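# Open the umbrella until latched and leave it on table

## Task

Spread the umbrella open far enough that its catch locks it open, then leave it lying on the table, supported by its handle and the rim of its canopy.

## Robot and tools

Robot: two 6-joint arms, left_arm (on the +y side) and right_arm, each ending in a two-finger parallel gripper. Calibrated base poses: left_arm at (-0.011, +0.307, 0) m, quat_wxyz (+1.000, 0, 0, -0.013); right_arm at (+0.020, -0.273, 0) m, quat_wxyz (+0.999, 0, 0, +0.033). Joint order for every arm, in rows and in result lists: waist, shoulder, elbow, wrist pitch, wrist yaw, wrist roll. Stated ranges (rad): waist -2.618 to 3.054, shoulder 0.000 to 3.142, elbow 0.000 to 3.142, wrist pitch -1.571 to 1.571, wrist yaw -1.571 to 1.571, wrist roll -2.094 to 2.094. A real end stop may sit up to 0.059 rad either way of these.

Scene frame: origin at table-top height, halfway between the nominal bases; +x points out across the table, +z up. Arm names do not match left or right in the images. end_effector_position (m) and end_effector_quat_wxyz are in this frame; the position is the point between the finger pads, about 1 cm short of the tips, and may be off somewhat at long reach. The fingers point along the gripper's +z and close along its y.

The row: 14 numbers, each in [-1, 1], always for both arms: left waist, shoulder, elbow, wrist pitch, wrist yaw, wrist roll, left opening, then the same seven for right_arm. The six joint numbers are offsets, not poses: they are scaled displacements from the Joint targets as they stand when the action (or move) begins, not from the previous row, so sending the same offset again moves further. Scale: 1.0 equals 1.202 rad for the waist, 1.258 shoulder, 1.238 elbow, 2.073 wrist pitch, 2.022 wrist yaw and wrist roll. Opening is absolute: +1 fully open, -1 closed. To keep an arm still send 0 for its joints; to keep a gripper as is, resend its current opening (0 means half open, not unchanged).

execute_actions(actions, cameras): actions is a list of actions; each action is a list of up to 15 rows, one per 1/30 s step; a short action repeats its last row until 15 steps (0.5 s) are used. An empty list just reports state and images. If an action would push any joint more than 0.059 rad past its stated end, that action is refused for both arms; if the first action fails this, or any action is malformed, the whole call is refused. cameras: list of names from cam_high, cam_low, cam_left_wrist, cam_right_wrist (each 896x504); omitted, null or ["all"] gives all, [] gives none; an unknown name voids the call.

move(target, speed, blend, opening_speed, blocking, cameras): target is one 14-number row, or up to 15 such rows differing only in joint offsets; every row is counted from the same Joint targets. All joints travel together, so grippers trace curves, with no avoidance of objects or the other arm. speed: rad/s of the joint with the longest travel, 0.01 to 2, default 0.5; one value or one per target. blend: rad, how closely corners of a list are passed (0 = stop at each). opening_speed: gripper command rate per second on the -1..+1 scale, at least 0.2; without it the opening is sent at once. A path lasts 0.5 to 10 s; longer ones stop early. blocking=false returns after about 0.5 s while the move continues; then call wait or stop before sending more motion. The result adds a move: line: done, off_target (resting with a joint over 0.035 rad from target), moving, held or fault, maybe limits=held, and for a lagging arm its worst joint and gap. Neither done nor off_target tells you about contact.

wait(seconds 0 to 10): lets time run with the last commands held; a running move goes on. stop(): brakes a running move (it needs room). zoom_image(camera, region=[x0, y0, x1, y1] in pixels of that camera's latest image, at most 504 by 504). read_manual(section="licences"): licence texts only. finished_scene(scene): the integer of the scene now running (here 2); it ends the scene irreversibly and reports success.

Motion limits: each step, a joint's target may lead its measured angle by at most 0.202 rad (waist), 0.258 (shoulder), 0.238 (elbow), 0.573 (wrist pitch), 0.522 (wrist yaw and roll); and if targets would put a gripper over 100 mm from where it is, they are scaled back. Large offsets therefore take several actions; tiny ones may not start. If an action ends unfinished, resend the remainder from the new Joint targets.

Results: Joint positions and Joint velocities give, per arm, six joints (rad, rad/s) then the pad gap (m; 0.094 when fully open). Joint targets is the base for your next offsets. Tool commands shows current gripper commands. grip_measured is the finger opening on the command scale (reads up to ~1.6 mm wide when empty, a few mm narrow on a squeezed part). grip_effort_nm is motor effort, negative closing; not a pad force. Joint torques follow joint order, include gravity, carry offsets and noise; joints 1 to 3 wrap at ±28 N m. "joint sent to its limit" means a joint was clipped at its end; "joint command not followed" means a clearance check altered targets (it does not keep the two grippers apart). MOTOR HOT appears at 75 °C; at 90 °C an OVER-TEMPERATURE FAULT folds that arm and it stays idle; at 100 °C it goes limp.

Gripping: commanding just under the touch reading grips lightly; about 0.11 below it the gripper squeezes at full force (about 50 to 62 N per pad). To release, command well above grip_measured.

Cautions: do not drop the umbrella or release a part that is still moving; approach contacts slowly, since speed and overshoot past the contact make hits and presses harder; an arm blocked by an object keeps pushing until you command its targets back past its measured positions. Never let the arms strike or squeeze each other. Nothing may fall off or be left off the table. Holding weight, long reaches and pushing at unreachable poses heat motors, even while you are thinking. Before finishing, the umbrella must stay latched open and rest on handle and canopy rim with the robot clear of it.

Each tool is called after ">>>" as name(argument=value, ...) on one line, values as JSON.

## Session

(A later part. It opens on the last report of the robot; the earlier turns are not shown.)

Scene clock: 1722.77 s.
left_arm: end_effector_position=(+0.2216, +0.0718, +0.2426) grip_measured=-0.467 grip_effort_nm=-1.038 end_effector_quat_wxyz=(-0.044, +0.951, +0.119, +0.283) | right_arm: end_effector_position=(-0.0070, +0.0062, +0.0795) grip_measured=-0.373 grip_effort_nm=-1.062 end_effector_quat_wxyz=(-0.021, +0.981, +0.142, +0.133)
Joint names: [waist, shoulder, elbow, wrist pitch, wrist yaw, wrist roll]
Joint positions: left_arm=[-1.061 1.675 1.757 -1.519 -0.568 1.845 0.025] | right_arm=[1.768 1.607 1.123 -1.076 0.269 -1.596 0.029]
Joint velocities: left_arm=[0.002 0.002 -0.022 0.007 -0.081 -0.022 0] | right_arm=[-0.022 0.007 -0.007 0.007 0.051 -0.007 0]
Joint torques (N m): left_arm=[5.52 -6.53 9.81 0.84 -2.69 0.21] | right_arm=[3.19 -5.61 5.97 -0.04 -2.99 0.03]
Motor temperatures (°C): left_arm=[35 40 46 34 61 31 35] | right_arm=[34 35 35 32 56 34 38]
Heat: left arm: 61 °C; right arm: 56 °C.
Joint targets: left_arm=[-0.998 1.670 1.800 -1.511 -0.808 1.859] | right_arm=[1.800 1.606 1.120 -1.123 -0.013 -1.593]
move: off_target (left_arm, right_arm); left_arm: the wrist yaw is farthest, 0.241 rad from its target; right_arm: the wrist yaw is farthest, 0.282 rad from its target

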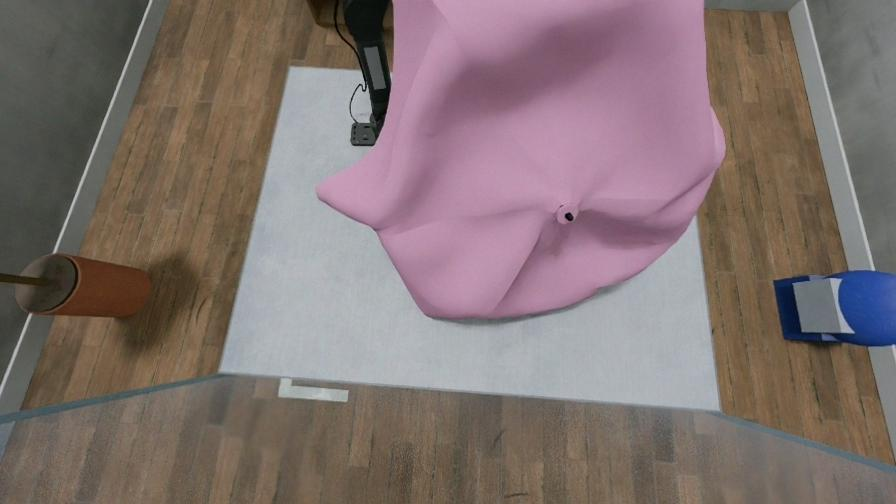

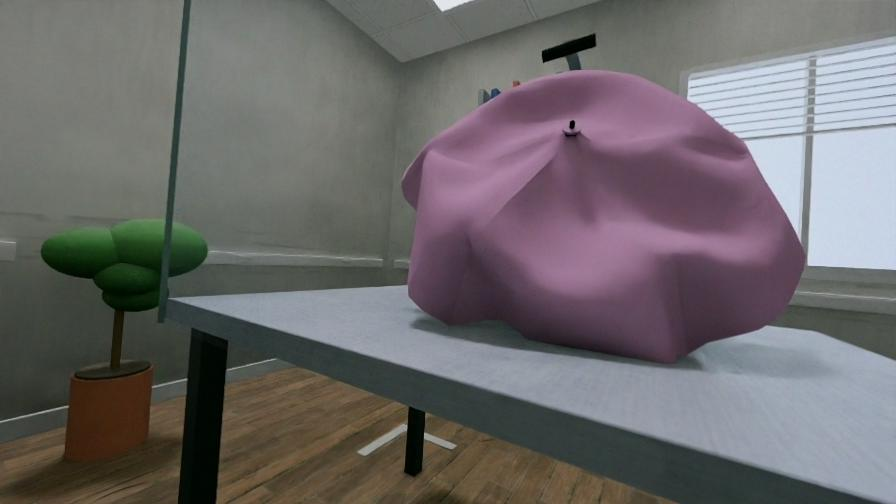

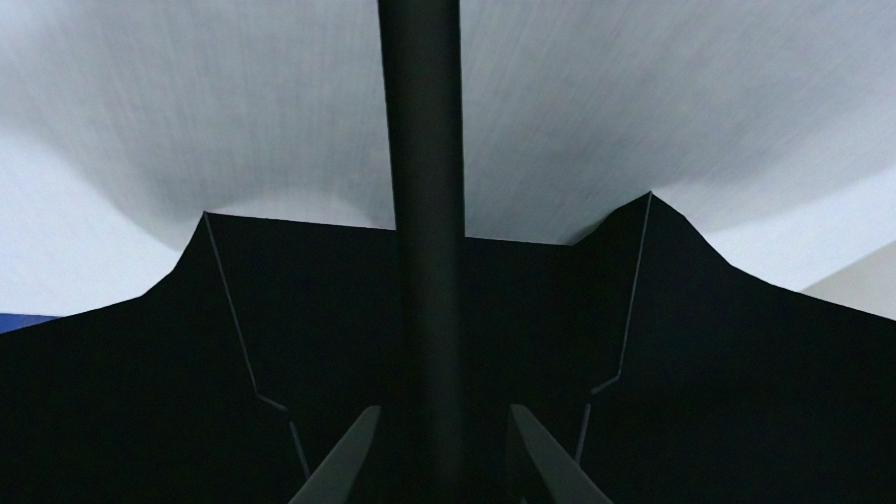

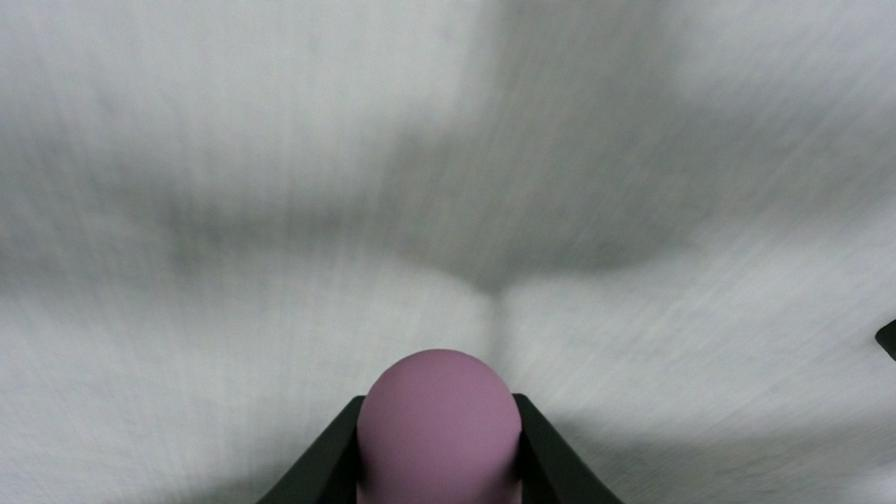

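>>> move(target=[0.0253, 0.0125, 0.0492, -0.0064, -0.0211, 0.0182, -0.56, 0, -0.0065, 0.0135, -0.0121, 0, 0, -0.45], speed=0.15)

Scene clock: 1736.30 s.
left_arm: end_effector_position=(+0.2323, +0.0768, +0.2628) grip_measured=-0.468 grip_effort_nm=-1.033 end_effector_quat_wxyz=(-0.041, +0.945, +0.115, +0.304) | right_arm: end_effector_position=(-0.0047, +0.0068, +0.0863) grip_measured=-0.373 grip_effort_nm=-1.057 end_effector_quat_wxyz=(-0.023, +0.979, +0.144, +0.139)
Joint names: [waist, shoulder, elbow, wrist pitch, wrist yaw, wrist roll]
Joint positions: left_arm=[-1.041 1.675 1.822 -1.543 -0.602 1.887 0.025] | right_arm=[1.768 1.599 1.14 -1.098 0.283 -1.602 0.029]
Joint velocities: left_arm=[0.012 -0.007 -0.017 0.081 0.007 -0.007 0] | right_arm=[-0.002 0.002 -0.002 0.037 0.007 -0.037 -0.001]
Joint torques (N m): left_arm=[6.32 -5.33 9.35 1.04 -2.78 0.14] | right_arm=[3.18 -5.55 6.02 -0.07 -3.13 0.11]
Motor temperatures (°C): left_arm=[36 40 46 34 63 31 35] | right_arm=[34 36 35 32 57 34 38]
Heat: left arm: 63 °C; right arm: 57 °C.
Joint targets: left_arm=[-0.968 1.686 1.861 -1.524 -0.850 1.896] | right_arm=[1.800 1.598 1.137 -1.148 -0.013 -1.593]
move: off_target (left_arm, right_arm); left_arm: the wrist yaw is farthest, 0.248 rad from its target; right_arm: the wrist yaw is farthest, 0.296 rad from its target

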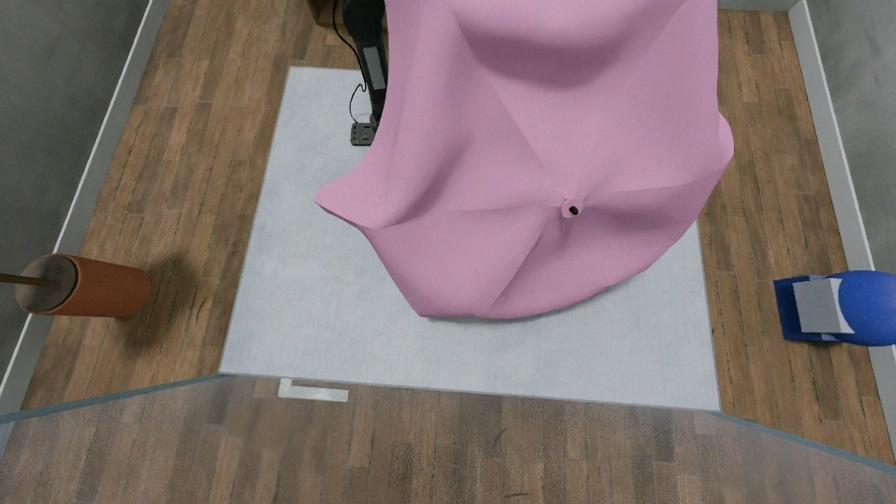

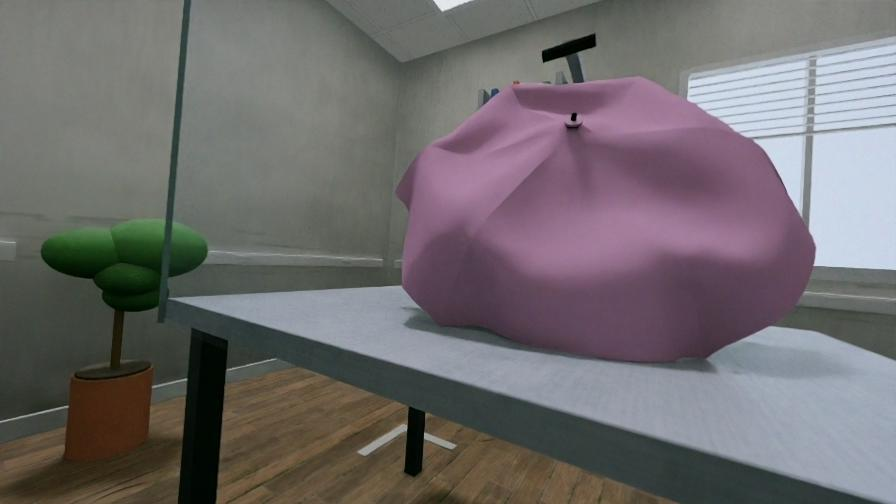

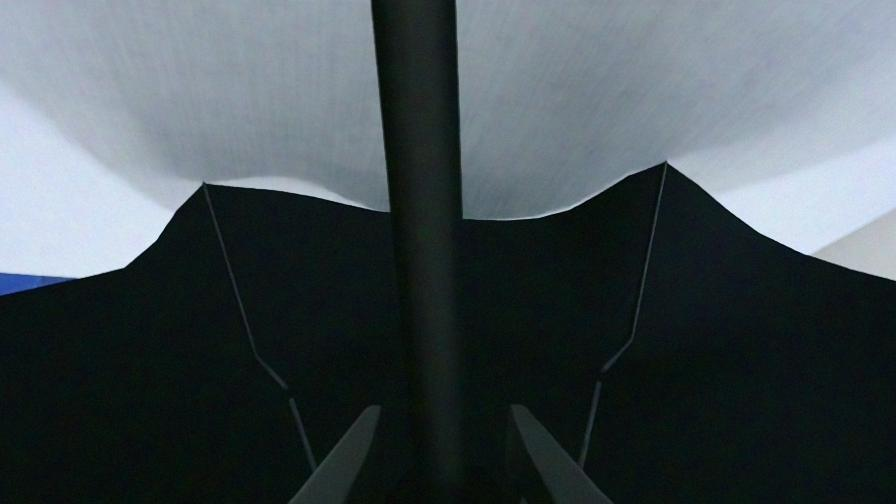

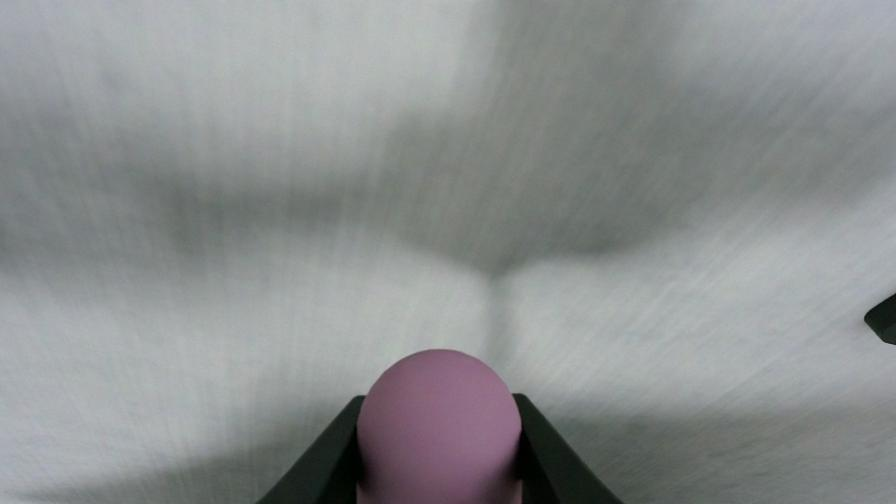

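>>> move(target=[0.0163, -0.0024, 0.0081, 0.0145, -0.0341, 0.0179, -0.56, 0, 0, 0, 0, 0, 0, -0.45], speed=0.15)

Scene clock: 1746.70 s.
left_arm: end_effector_position=(+0.2418, +0.0800, +0.2726) grip_measured=-0.470 grip_effort_nm=-1.043 end_effector_quat_wxyz=(-0.047, +0.937, +0.110, +0.330) | right_arm: end_effector_position=(-0.0004, +0.0078, +0.0874) grip_measured=-0.373 grip_effort_nm=-1.062 end_effector_quat_wxyz=(-0.024, +0.978, +0.144, +0.150)
Joint names: [waist, shoulder, elbow, wrist pitch, wrist yaw, wrist roll]
Joint positions: left_arm=[-1.033 1.675 1.838 -1.534 -0.653 1.918 0.025] | right_arm=[1.765 1.599 1.14 -1.098 0.305 -1.605 0.029]
Joint velocities: left_arm=[0.007 -0.012 0.012 -0.139 -0.007 -0.022 0.001] | right_arm=[-0.012 0.007 -0.002 0.007 -0.007 -0.007 -0.002]
Joint torques (N m): left_arm=[7.3 -5.53 8.91 1.29 -2.97 0.21] | right_arm=[3.4 -5.56 6.04 -0.07 -3.37 0.13]
Motor temperatures (°C): left_arm=[36 39 45 34 64 31 35] | right_arm=[34 35 35 32 59 34 38]
Heat: left arm: 64 °C; right arm: 59 °C.
Joint targets: left_arm=[-0.949 1.683 1.871 -1.494 -0.919 1.932] | right_arm=[1.800 1.598 1.137 -1.148 -0.013 -1.593]
move: off_target (left_arm, right_arm); left_arm: the wrist yaw is farthest, 0.266 rad from its target; right_arm: the wrist yaw is farthest, 0.318 rad from its target

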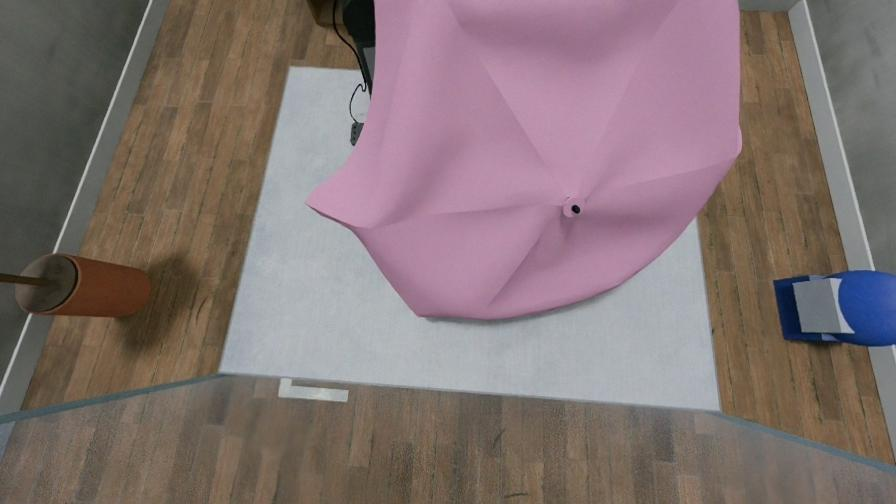

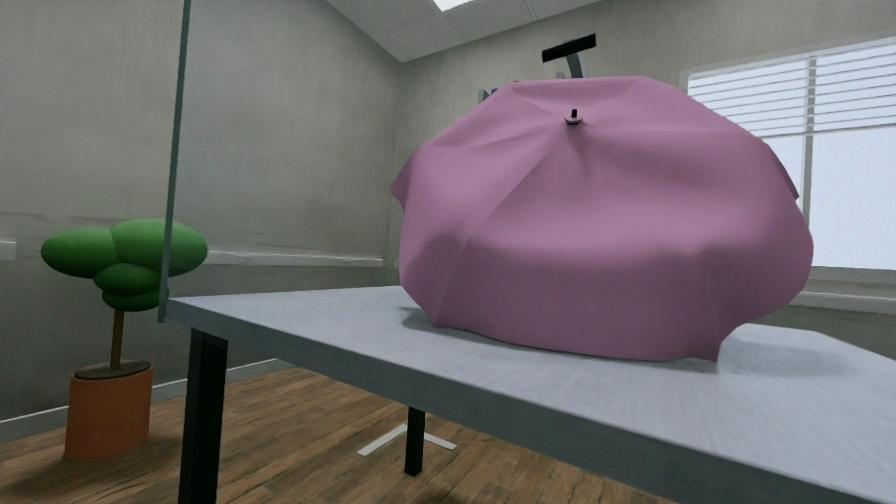

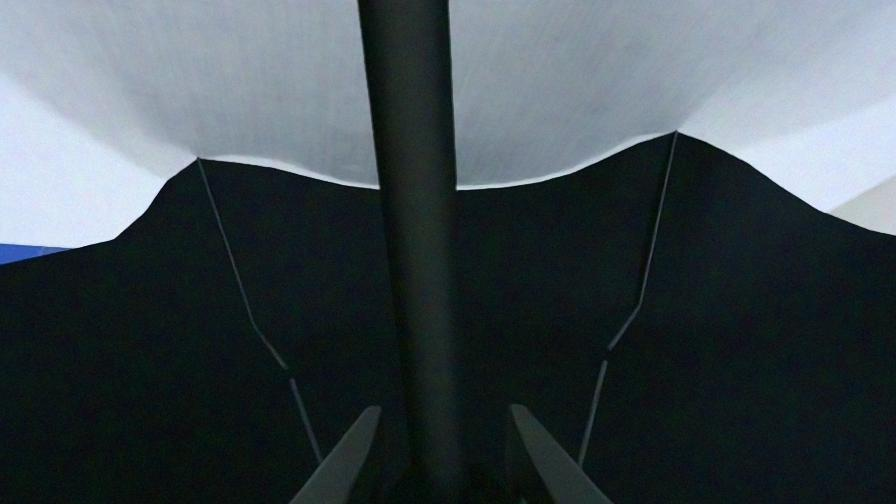

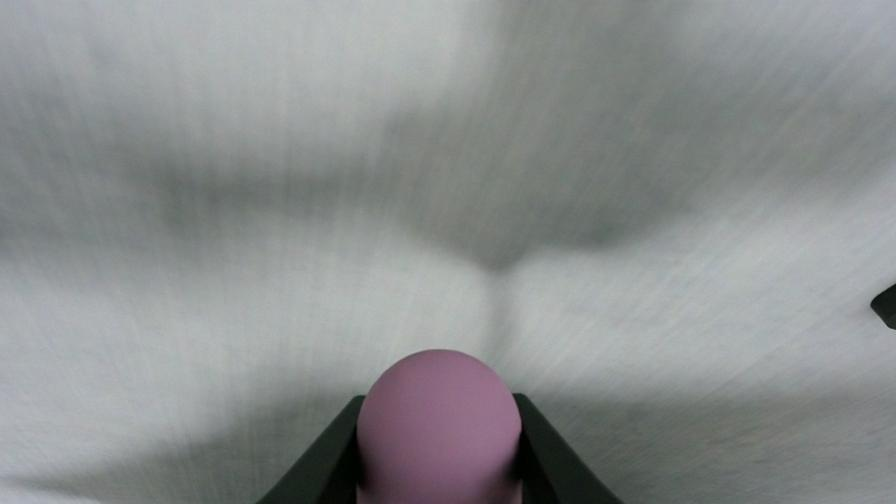

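>>> move(target=[0.0150, 0.0072, 0.0275, 0.0010, -0.0367, 0.0186, -0.56, 0.004, 0, 0, 0, -0.0346, 0, -0.45], speed=0.15)

Scene clock: 1759.13 s.
left_arm: end_effector_position=(+0.2504, +0.0838, +0.2866) grip_measured=-0.472 grip_effort_nm=-1.043 end_effector_quat_wxyz=(-0.052, +0.928, +0.104, +0.354) | right_arm: end_effector_position=(-0.0003, +0.0102, +0.0904) grip_measured=-0.373 grip_effort_nm=-1.062 end_effector_quat_wxyz=(-0.029, +0.978, +0.144, +0.149)
Joint names: [waist, shoulder, elbow, wrist pitch, wrist yaw, wrist roll]
Joint positions: left_arm=[-1.024 1.675 1.87 -1.535 -0.702 1.952 0.025] | right_arm=[1.763 1.595 1.148 -1.098 0.305 -1.608 0.029]
Joint velocities: left_arm=[0.007 -0.007 -0.007 -0.022 -0.095 0.022 0.001] | right_arm=[-0.002 0.002 0.017 0.051 -0.037 -0.007 -0.001]
Joint torques (N m): left_arm=[8.21 -4.86 9.09 1.38 -3.25 0.23] | right_arm=[4.19 -5.26 5.38 -0.03 -4.14 0.17]
Motor temperatures (°C): left_arm=[36 39 44 35 65 31 35] | right_arm=[34 35 35 32 61 34 38]
Heat: left arm: 65 °C; right arm: 61 °C.
Joint targets: left_arm=[-0.930 1.692 1.906 -1.492 -0.994 1.969] | right_arm=[1.804 1.598 1.137 -1.148 -0.083 -1.593]
move: off_target (left_arm, right_arm); left_arm: the wrist yaw is farthest, 0.291 rad from its target; right_arm: the wrist yaw is farthest, 0.388 rad from its target

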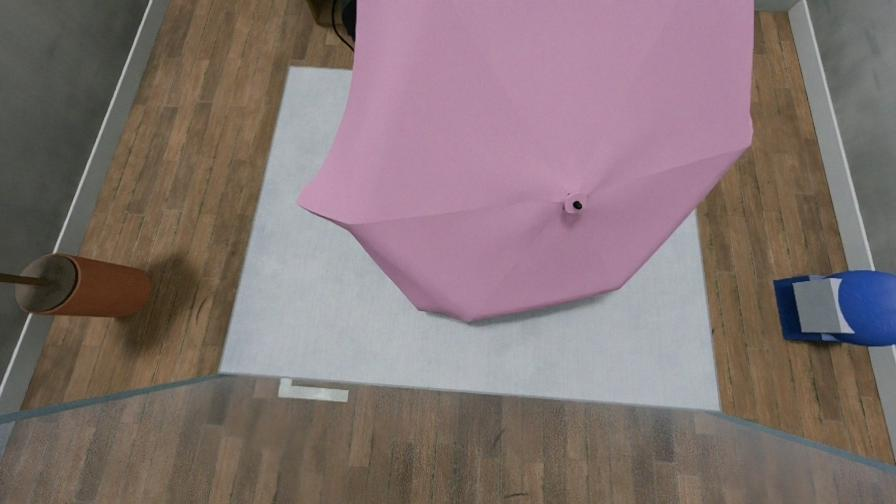

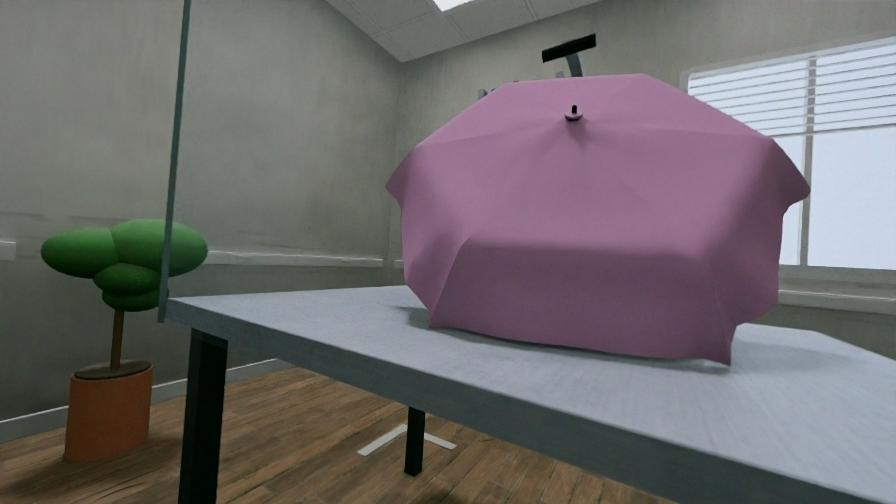

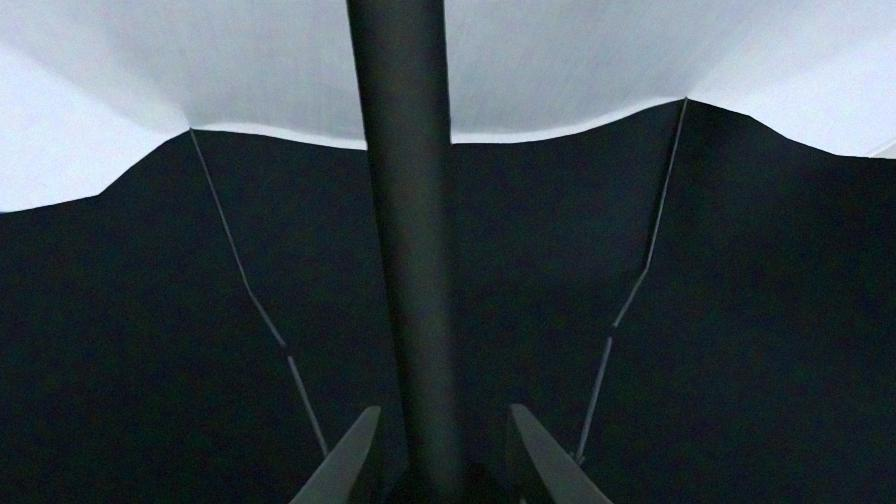

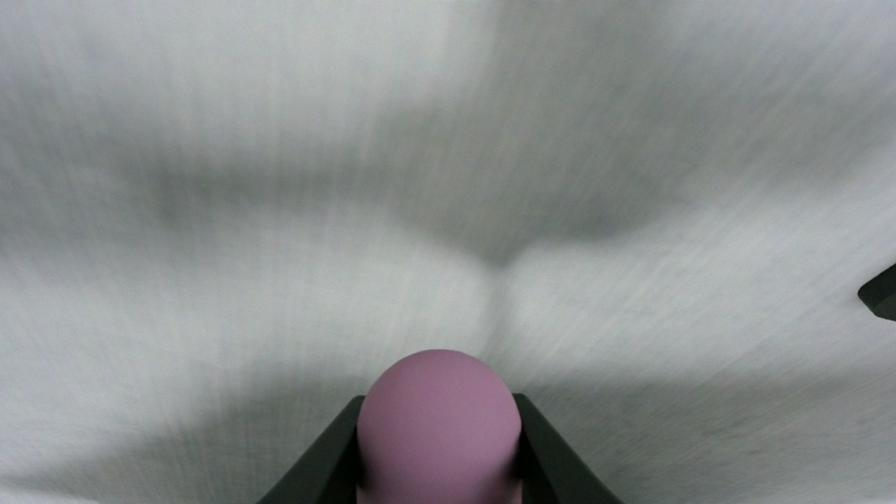

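>>> move(target=[0.0300, 0.0130, 0.0416, -0.0005, -0.0250, 0.0238, -0.56, 0.0042, 0, 0, 0, -0.0262, 0, -0.45], speed=0.15)

Scene clock: 1769.30 s.
left_arm: end_effector_position=(+0.2679, +0.0940, +0.2993) grip_measured=-0.554 grip_effort_nm=-0.330 end_effector_quat_wxyz=(-0.074, +0.915, +0.106, +0.381) | right_arm: end_effector_position=(-0.0062, +0.0102, +0.0932) grip_measured=-0.373 grip_effort_nm=-1.067 end_effector_quat_wxyz=(-0.034, +0.980, +0.146, +0.132)
Joint names: [waist, shoulder, elbow, wrist pitch, wrist yaw, wrist roll]
Joint positions: left_arm=[-0.989 1.696 1.913 -1.54 -0.767 1.997 0.021] | right_arm=[1.762 1.585 1.155 -1.102 0.27 -1.613 0.029]
Joint velocities: left_arm=[-0.012 -0.012 0.012 -0.037 -0.066 -0.037 -0.002] | right_arm=[-0.046 -0.007 0.022 -0.037 0.037 0.022 -0.001]
Joint torques (N m): left_arm=[8.21 -5.34 9.73 1.45 -3.15 0.28] | right_arm=[4.74 -4.48 4.81 0.03 -4.37 0.21]
Motor temperatures (°C): left_arm=[37 39 45 35 67 31 35] | right_arm=[34 35 34 32 66 34 38]
Heat: left arm: 67 °C; right arm: 66 °C.
Joint targets: left_arm=[-0.895 1.708 1.957 -1.493 -1.044 2.018] | right_arm=[1.810 1.598 1.137 -1.149 -0.136 -1.593]
move: off_target (left_arm, right_arm); left_arm: the wrist yaw is farthest, 0.278 rad from its target; right_arm: the wrist yaw is farthest, 0.406 rad from its target

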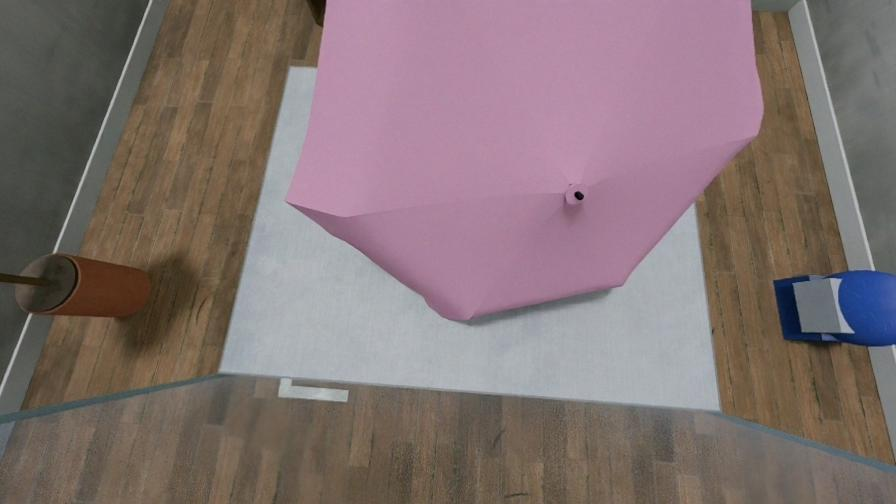

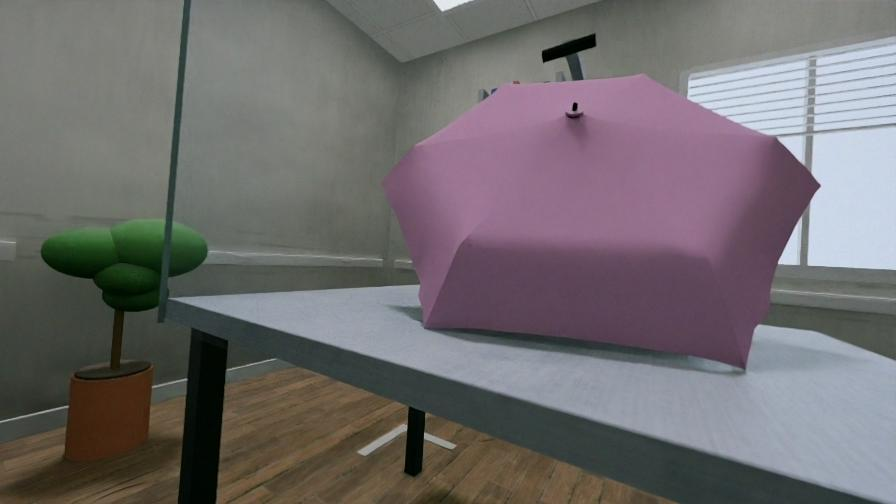

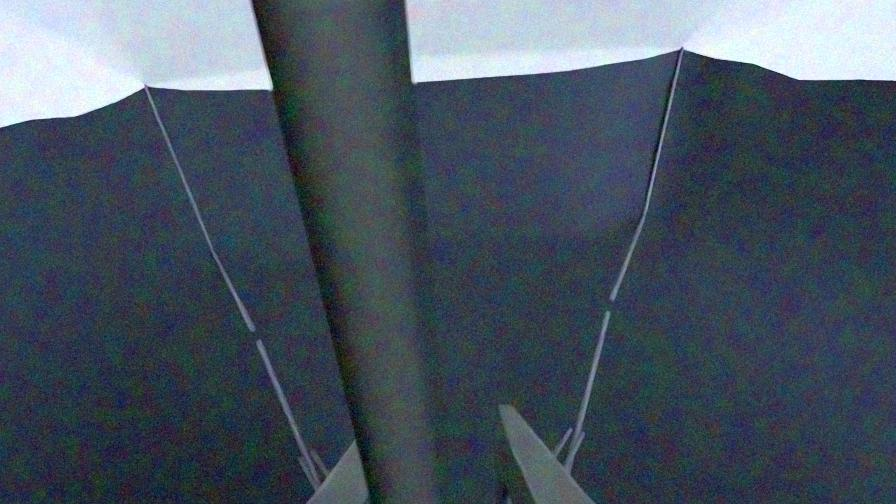

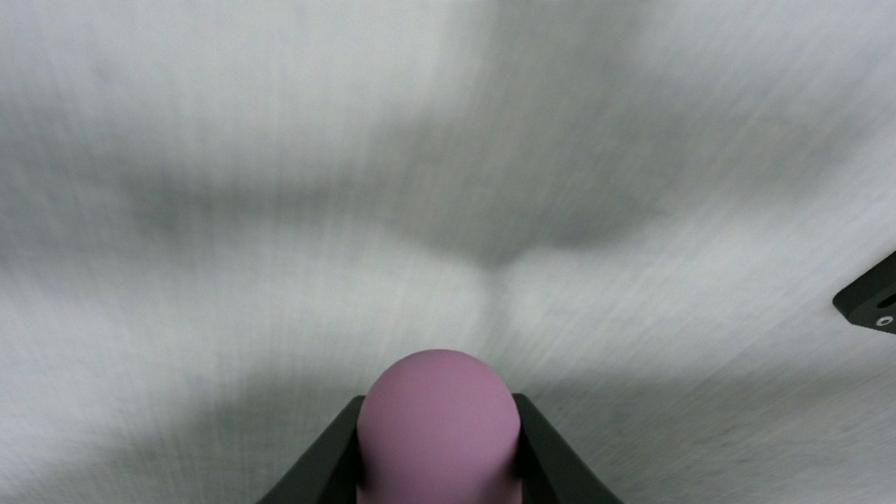

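>>> zoom_image(camera="cam_left_wrist", region=[230, 280, 630, 504])

>>> zoom_image(camera="cam_low", region=[370, 60, 840, 390])

Scaled by 1.260 from the camera's 896x504 image, which has a finer 1280x720 frame.

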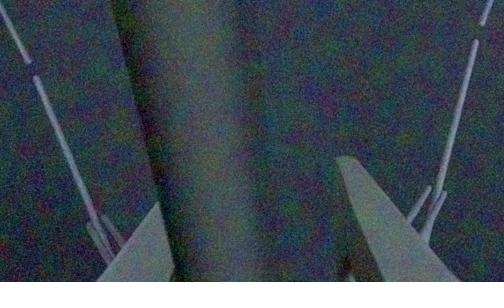

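Scaled by 1.072 from the camera's 896x504 image, which has a finer 1280x720 frame.

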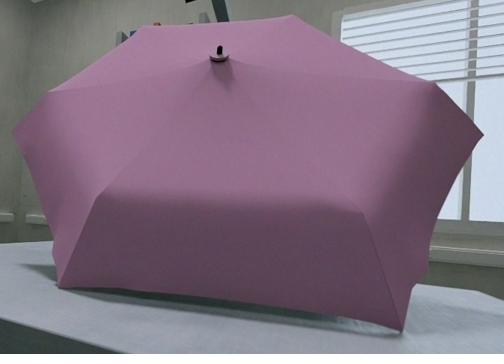

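>>> move(target=[-0.025, 0, 0, 0, 0.0495, 0, -0.56, -0.008, 0, 0, 0, 0.055, 0, -0.45], speed=0.15)

Scene clock: 1785.63 s.
left_arm: end_effector_position=(+0.2667, +0.0925, +0.2986) grip_measured=-0.554 grip_effort_nm=-0.315 end_effector_quat_wxyz=(-0.070, +0.918, +0.106, +0.376) | right_arm: end_effector_position=(-0.0055, +0.0103, +0.0934) grip_measured=-0.373 grip_effort_nm=-1.057 end_effector_quat_wxyz=(-0.034, +0.980, +0.146, +0.134)
Joint names: [waist, shoulder, elbow, wrist pitch, wrist yaw, wrist roll]
Joint positions: left_arm=[-0.989 1.696 1.916 -1.541 -0.753 1.997 0.021] | right_arm=[1.762 1.585 1.155 -1.102 0.275 -1.613 0.029]
Joint velocities: left_arm=[-0.007 0.007 0.012 0.022 -0.066 -0.022 -0.001] | right_arm=[-0.012 -0.007 0.007 0.037 -0.037 0.007 -0.001]
Joint torques (N m): left_arm=[5.6 -5.33 9.44 1.46 -2.3 0.28] | right_arm=[3.74 -4.46 4.81 0.03 -3.18 0.23]
Motor temperatures (°C): left_arm=[37 39 45 36 69 31 34] | right_arm=[35 35 34 32 71 34 38]
Heat: left arm: 69 °C; right arm: 71 °C.
Joint targets: left_arm=[-0.925 1.708 1.957 -1.493 -0.944 2.018] | right_arm=[1.800 1.598 1.137 -1.149 -0.024 -1.593]
move: off_target (left_arm, right_arm); left_arm: the wrist yaw is farthest, 0.191 rad from its target; right_arm: the wrist yaw is farthest, 0.299 rad from its target

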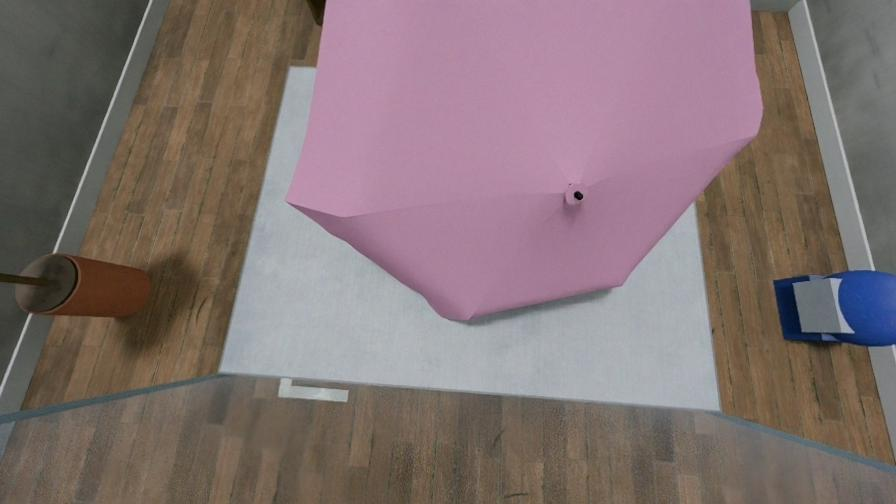

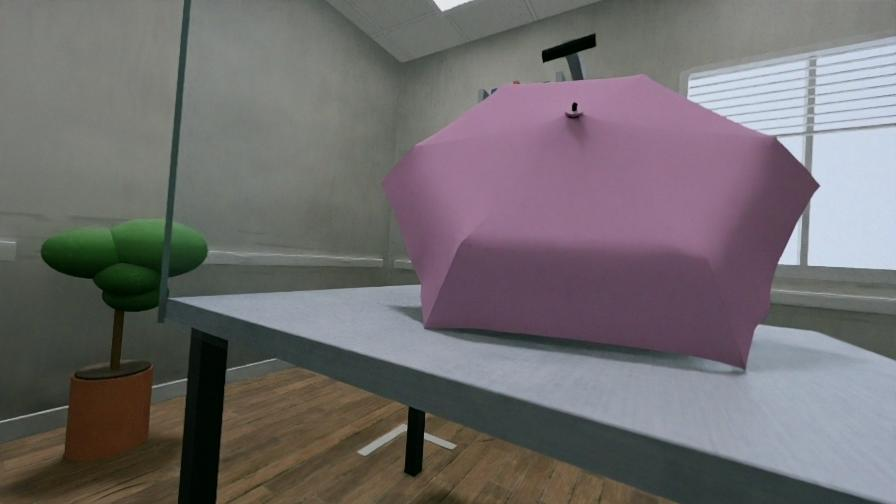

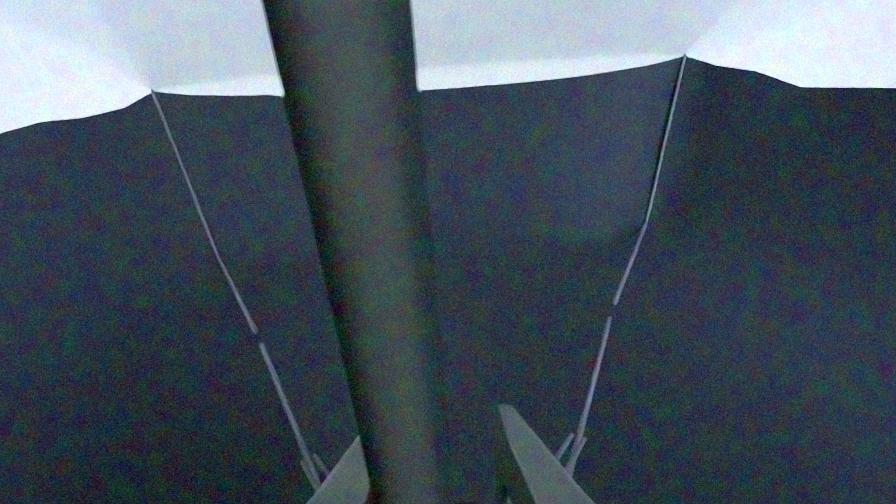

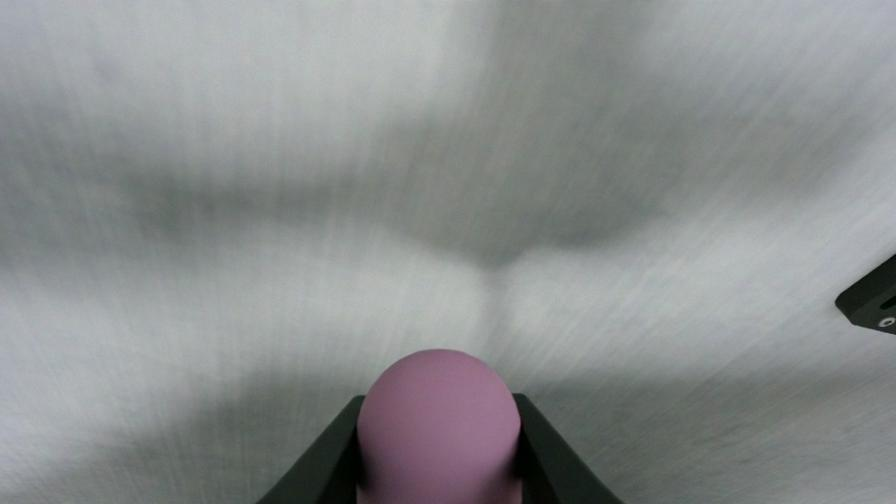

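>>> move(target=[-0.02, 0, 0, 0, 0.045, 0, -0.56, -0.008, 0, 0, 0, 0.055, 0, -0.45], speed=0.15, cameras=["cam_low", "cam_left_wrist"])

Scene clock: 1788.07 s.
left_arm: end_effector_position=(+0.2646, +0.0905, +0.2960) grip_measured=-0.554 grip_effort_nm=-0.295 end_effector_quat_wxyz=(-0.064, +0.922, +0.105, +0.367) | right_arm: end_effector_position=(-0.0040, +0.0101, +0.0937) grip_measured=-0.373 grip_effort_nm=-1.062 end_effector_quat_wxyz=(-0.033, +0.979, +0.145, +0.138)
Joint names: [waist, shoulder, elbow, wrist pitch, wrist yaw, wrist roll]
Joint positions: left_arm=[-0.989 1.696 1.916 -1.541 -0.731 1.997 0.021] | right_arm=[1.762 1.585 1.155 -1.105 0.283 -1.613 0.029]
Joint velocities: left_arm=[0.012 -0.002 -0.002 0.007 0.037 -0.081 -0.001] | right_arm=[0.007 -0.012 -0.017 0.037 0.051 0.022 0]
Joint torques (N m): left_arm=[3.49 -5.34 9.47 1.47 -1.61 0.29] | right_arm=[2.84 -4.49 4.78 0.03 -2 0.21]
Motor temperatures (°C): left_arm=[37 39 45 36 68 31 34] | right_arm=[35 35 34 32 70 34 38]
Heat: left arm: 68 °C; right arm: 70 °C.
Joint targets: left_arm=[-0.949 1.708 1.957 -1.493 -0.853 2.018] | right_arm=[1.790 1.598 1.137 -1.148 0.087 -1.593]
move: off_target (left_arm, right_arm); left_arm: the wrist yaw is farthest, 0.123 rad from its target; right_arm: the wrist yaw is farthest, 0.195 rad from its target
Images, in order (width x height): cam_low 896x504, cam_left_wrist 896x504.

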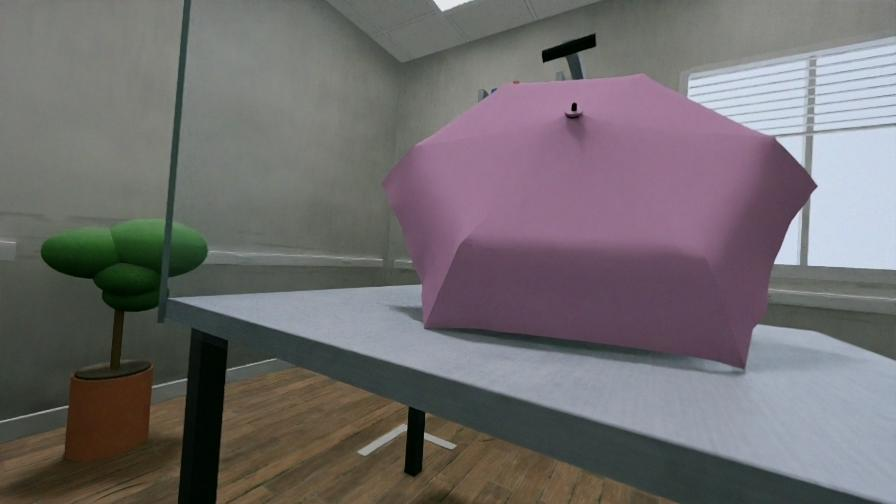

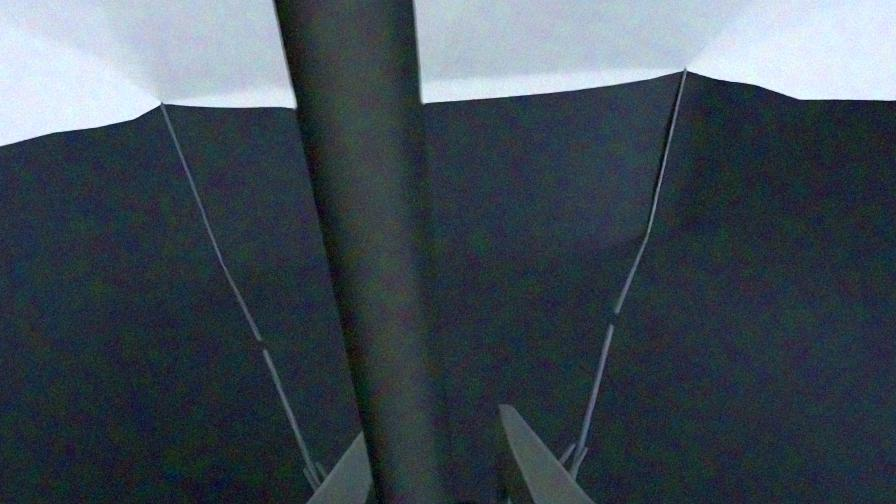

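>>> move(target=[-0.02, 0, 0, 0, 0.05, 0, -0.56, -0.008, 0, 0, 0, 0.05, 0, -0.45], speed=0.15, cameras=["cam_high", "cam_low", "cam_left_wrist"])

Scene clock: 1791.47 s.
left_arm: end_effector_position=(+0.2613, +0.0856, +0.2919) grip_measured=-0.556 grip_effort_nm=-0.203 end_effector_quat_wxyz=(-0.052, +0.928, +0.104, +0.353) | right_arm: end_effector_position=(-0.0023, +0.0089, +0.0941) grip_measured=-0.373 grip_effort_nm=-1.062 end_effector_quat_wxyz=(-0.031, +0.979, +0.143, +0.142)
Joint names: [waist, shoulder, elbow, wrist pitch, wrist yaw, wrist roll]
Joint positions: left_arm=[-0.989 1.696 1.916 -1.534 -0.691 1.997 0.021] | right_arm=[1.762 1.585 1.155 -1.111 0.291 -1.607 0.029]
Joint velocities: left_arm=[0.002 0.002 -0.002 -0.051 -0.11 -0.022 -0.001] | right_arm=[0.007 0.007 -0.012 -0.095 0.022 -0.051 0]
Joint torques (N m): left_arm=[1.42 -5.35 9.48 1.41 -0.98 0.28] | right_arm=[1.85 -4.51 4.77 0.09 -0.96 0.15]
Motor temperatures (°C): left_arm=[37 39 45 36 66 31 34] | right_arm=[35 35 34 32 68 34 38]
Heat: left arm: 66 °C; right arm: 68 °C.
Joint targets: left_arm=[-0.973 1.708 1.957 -1.493 -0.752 2.018] | right_arm=[1.781 1.598 1.137 -1.148 0.188 -1.593]
move: off_target (left_arm, right_arm); left_arm: the wrist yaw is farthest, 0.061 rad from its target; right_arm: the wrist yaw is farthest, 0.103 rad from its target
Images, in order (width x height): cam_high 896x504, cam_low 896x504, cam_left_wrist 896x504.

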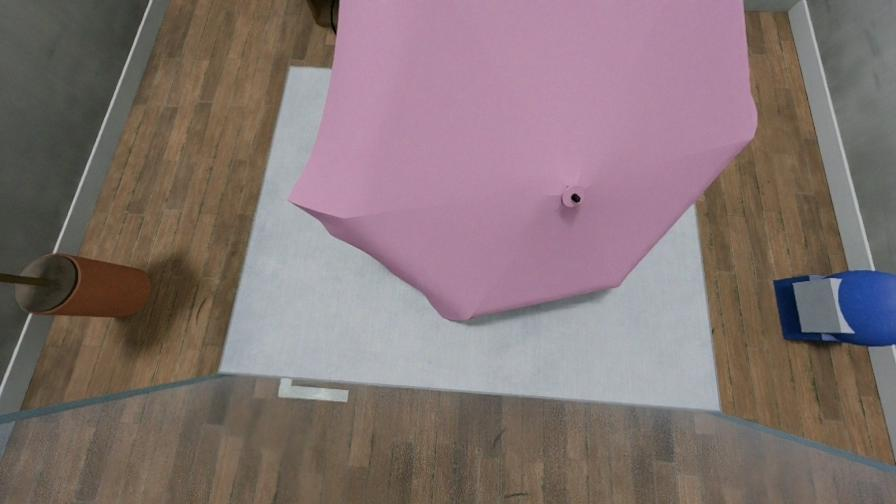

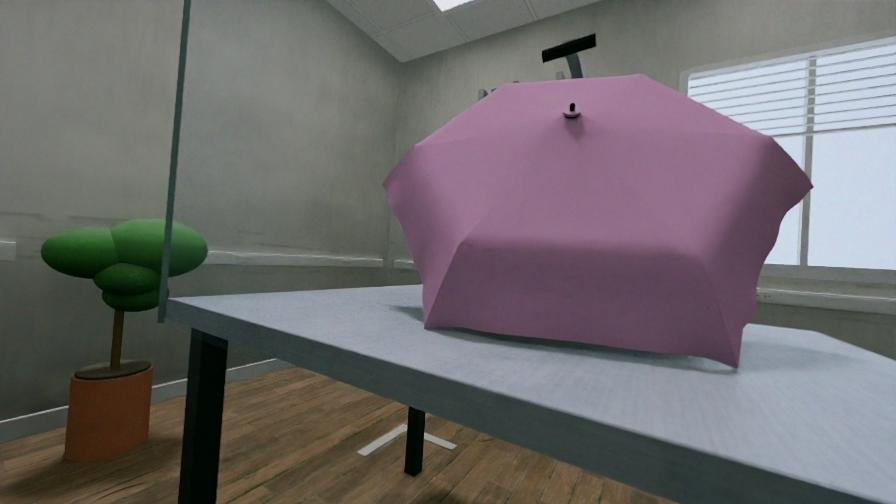

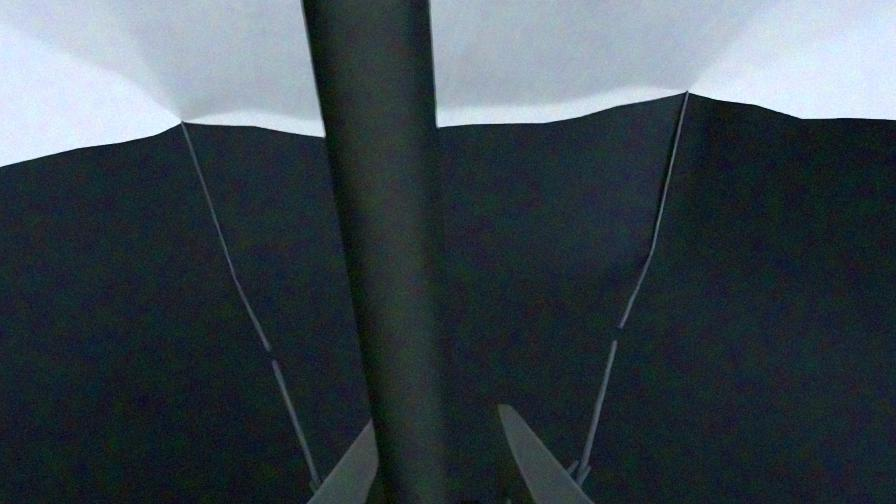

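>>> move(target=[-0.0056, 0.0105, 0.0121, -0.0009, 0, 0, -0.72, 0, 0, 0, 0, 0, 0, -0.45], speed=0.1, opening_speed=0.3, cameras=["cam_low", "cam_left_wrist"])

Scene clock: 1828.03 s.
left_arm: end_effector_position=(+0.2632, +0.0803, +0.2918) grip_measured=-0.643 grip_effort_nm=-1.028 end_effector_quat_wxyz=(-0.044, +0.929, +0.108, +0.352) | right_arm: end_effector_position=(-0.0012, +0.0087, +0.0944) grip_measured=-0.373 grip_effort_nm=-1.062 end_effector_quat_wxyz=(-0.030, +0.979, +0.138, +0.145)
Joint names: [waist, shoulder, elbow, wrist pitch, wrist yaw, wrist roll]
Joint positions: left_arm=[-0.989 1.708 1.932 -1.526 -0.682 1.991 0.017] | right_arm=[1.762 1.585 1.155 -1.113 0.297 -1.597 0.029]
Joint velocities: left_arm=[0.002 0.012 0.002 -0.095 -0.081 -0.007 0] | right_arm=[-0.022 -0.017 0.007 0.037 0.051 -0.081 -0.002]
Joint torques (N m): left_arm=[0.83 -5.39 9.46 1.33 -1.07 0.36] | right_arm=[1.85 -4.42 4.75 0.09 -1.02 0.07]
Motor temperatures (°C): left_arm=[35 39 45 37 55 31 33] | right_arm=[34 35 34 32 54 34 38]
Heat: left arm: 55 °C; right arm: 54 °C.
Joint targets: left_arm=[-0.979 1.721 1.972 -1.495 -0.752 2.018] | right_arm=[1.781 1.598 1.137 -1.148 0.188 -1.593]
move: off_target (left_arm, right_arm); left_arm: the wrist yaw is farthest, 0.070 rad from its target; right_arm: the wrist yaw is farthest, 0.109 rad from its target
Images, in order (width x height): cam_low 896x504, cam_left_wrist 896x504.

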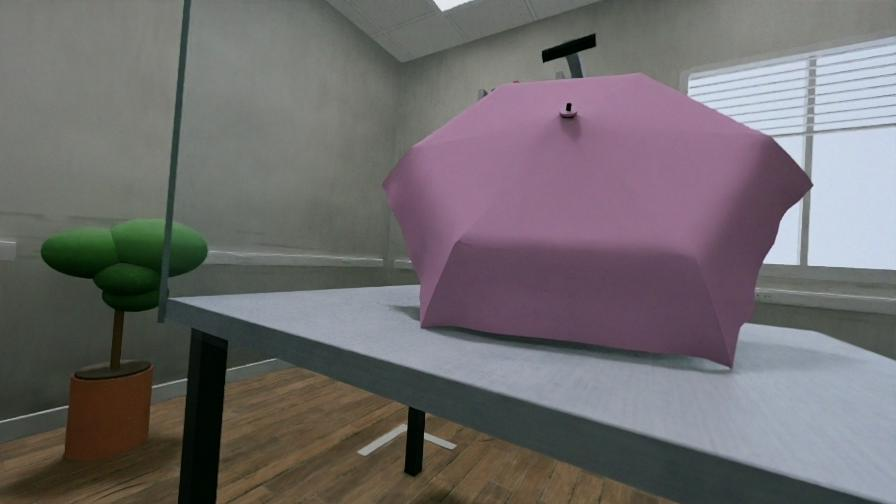

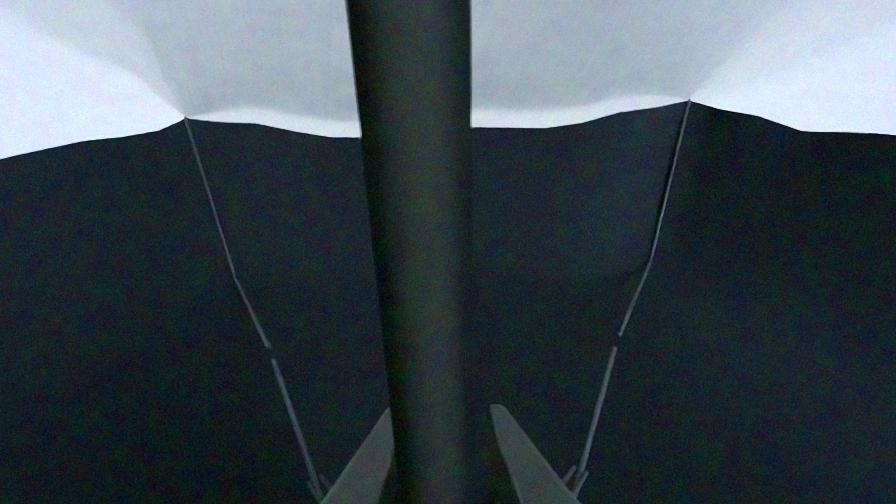

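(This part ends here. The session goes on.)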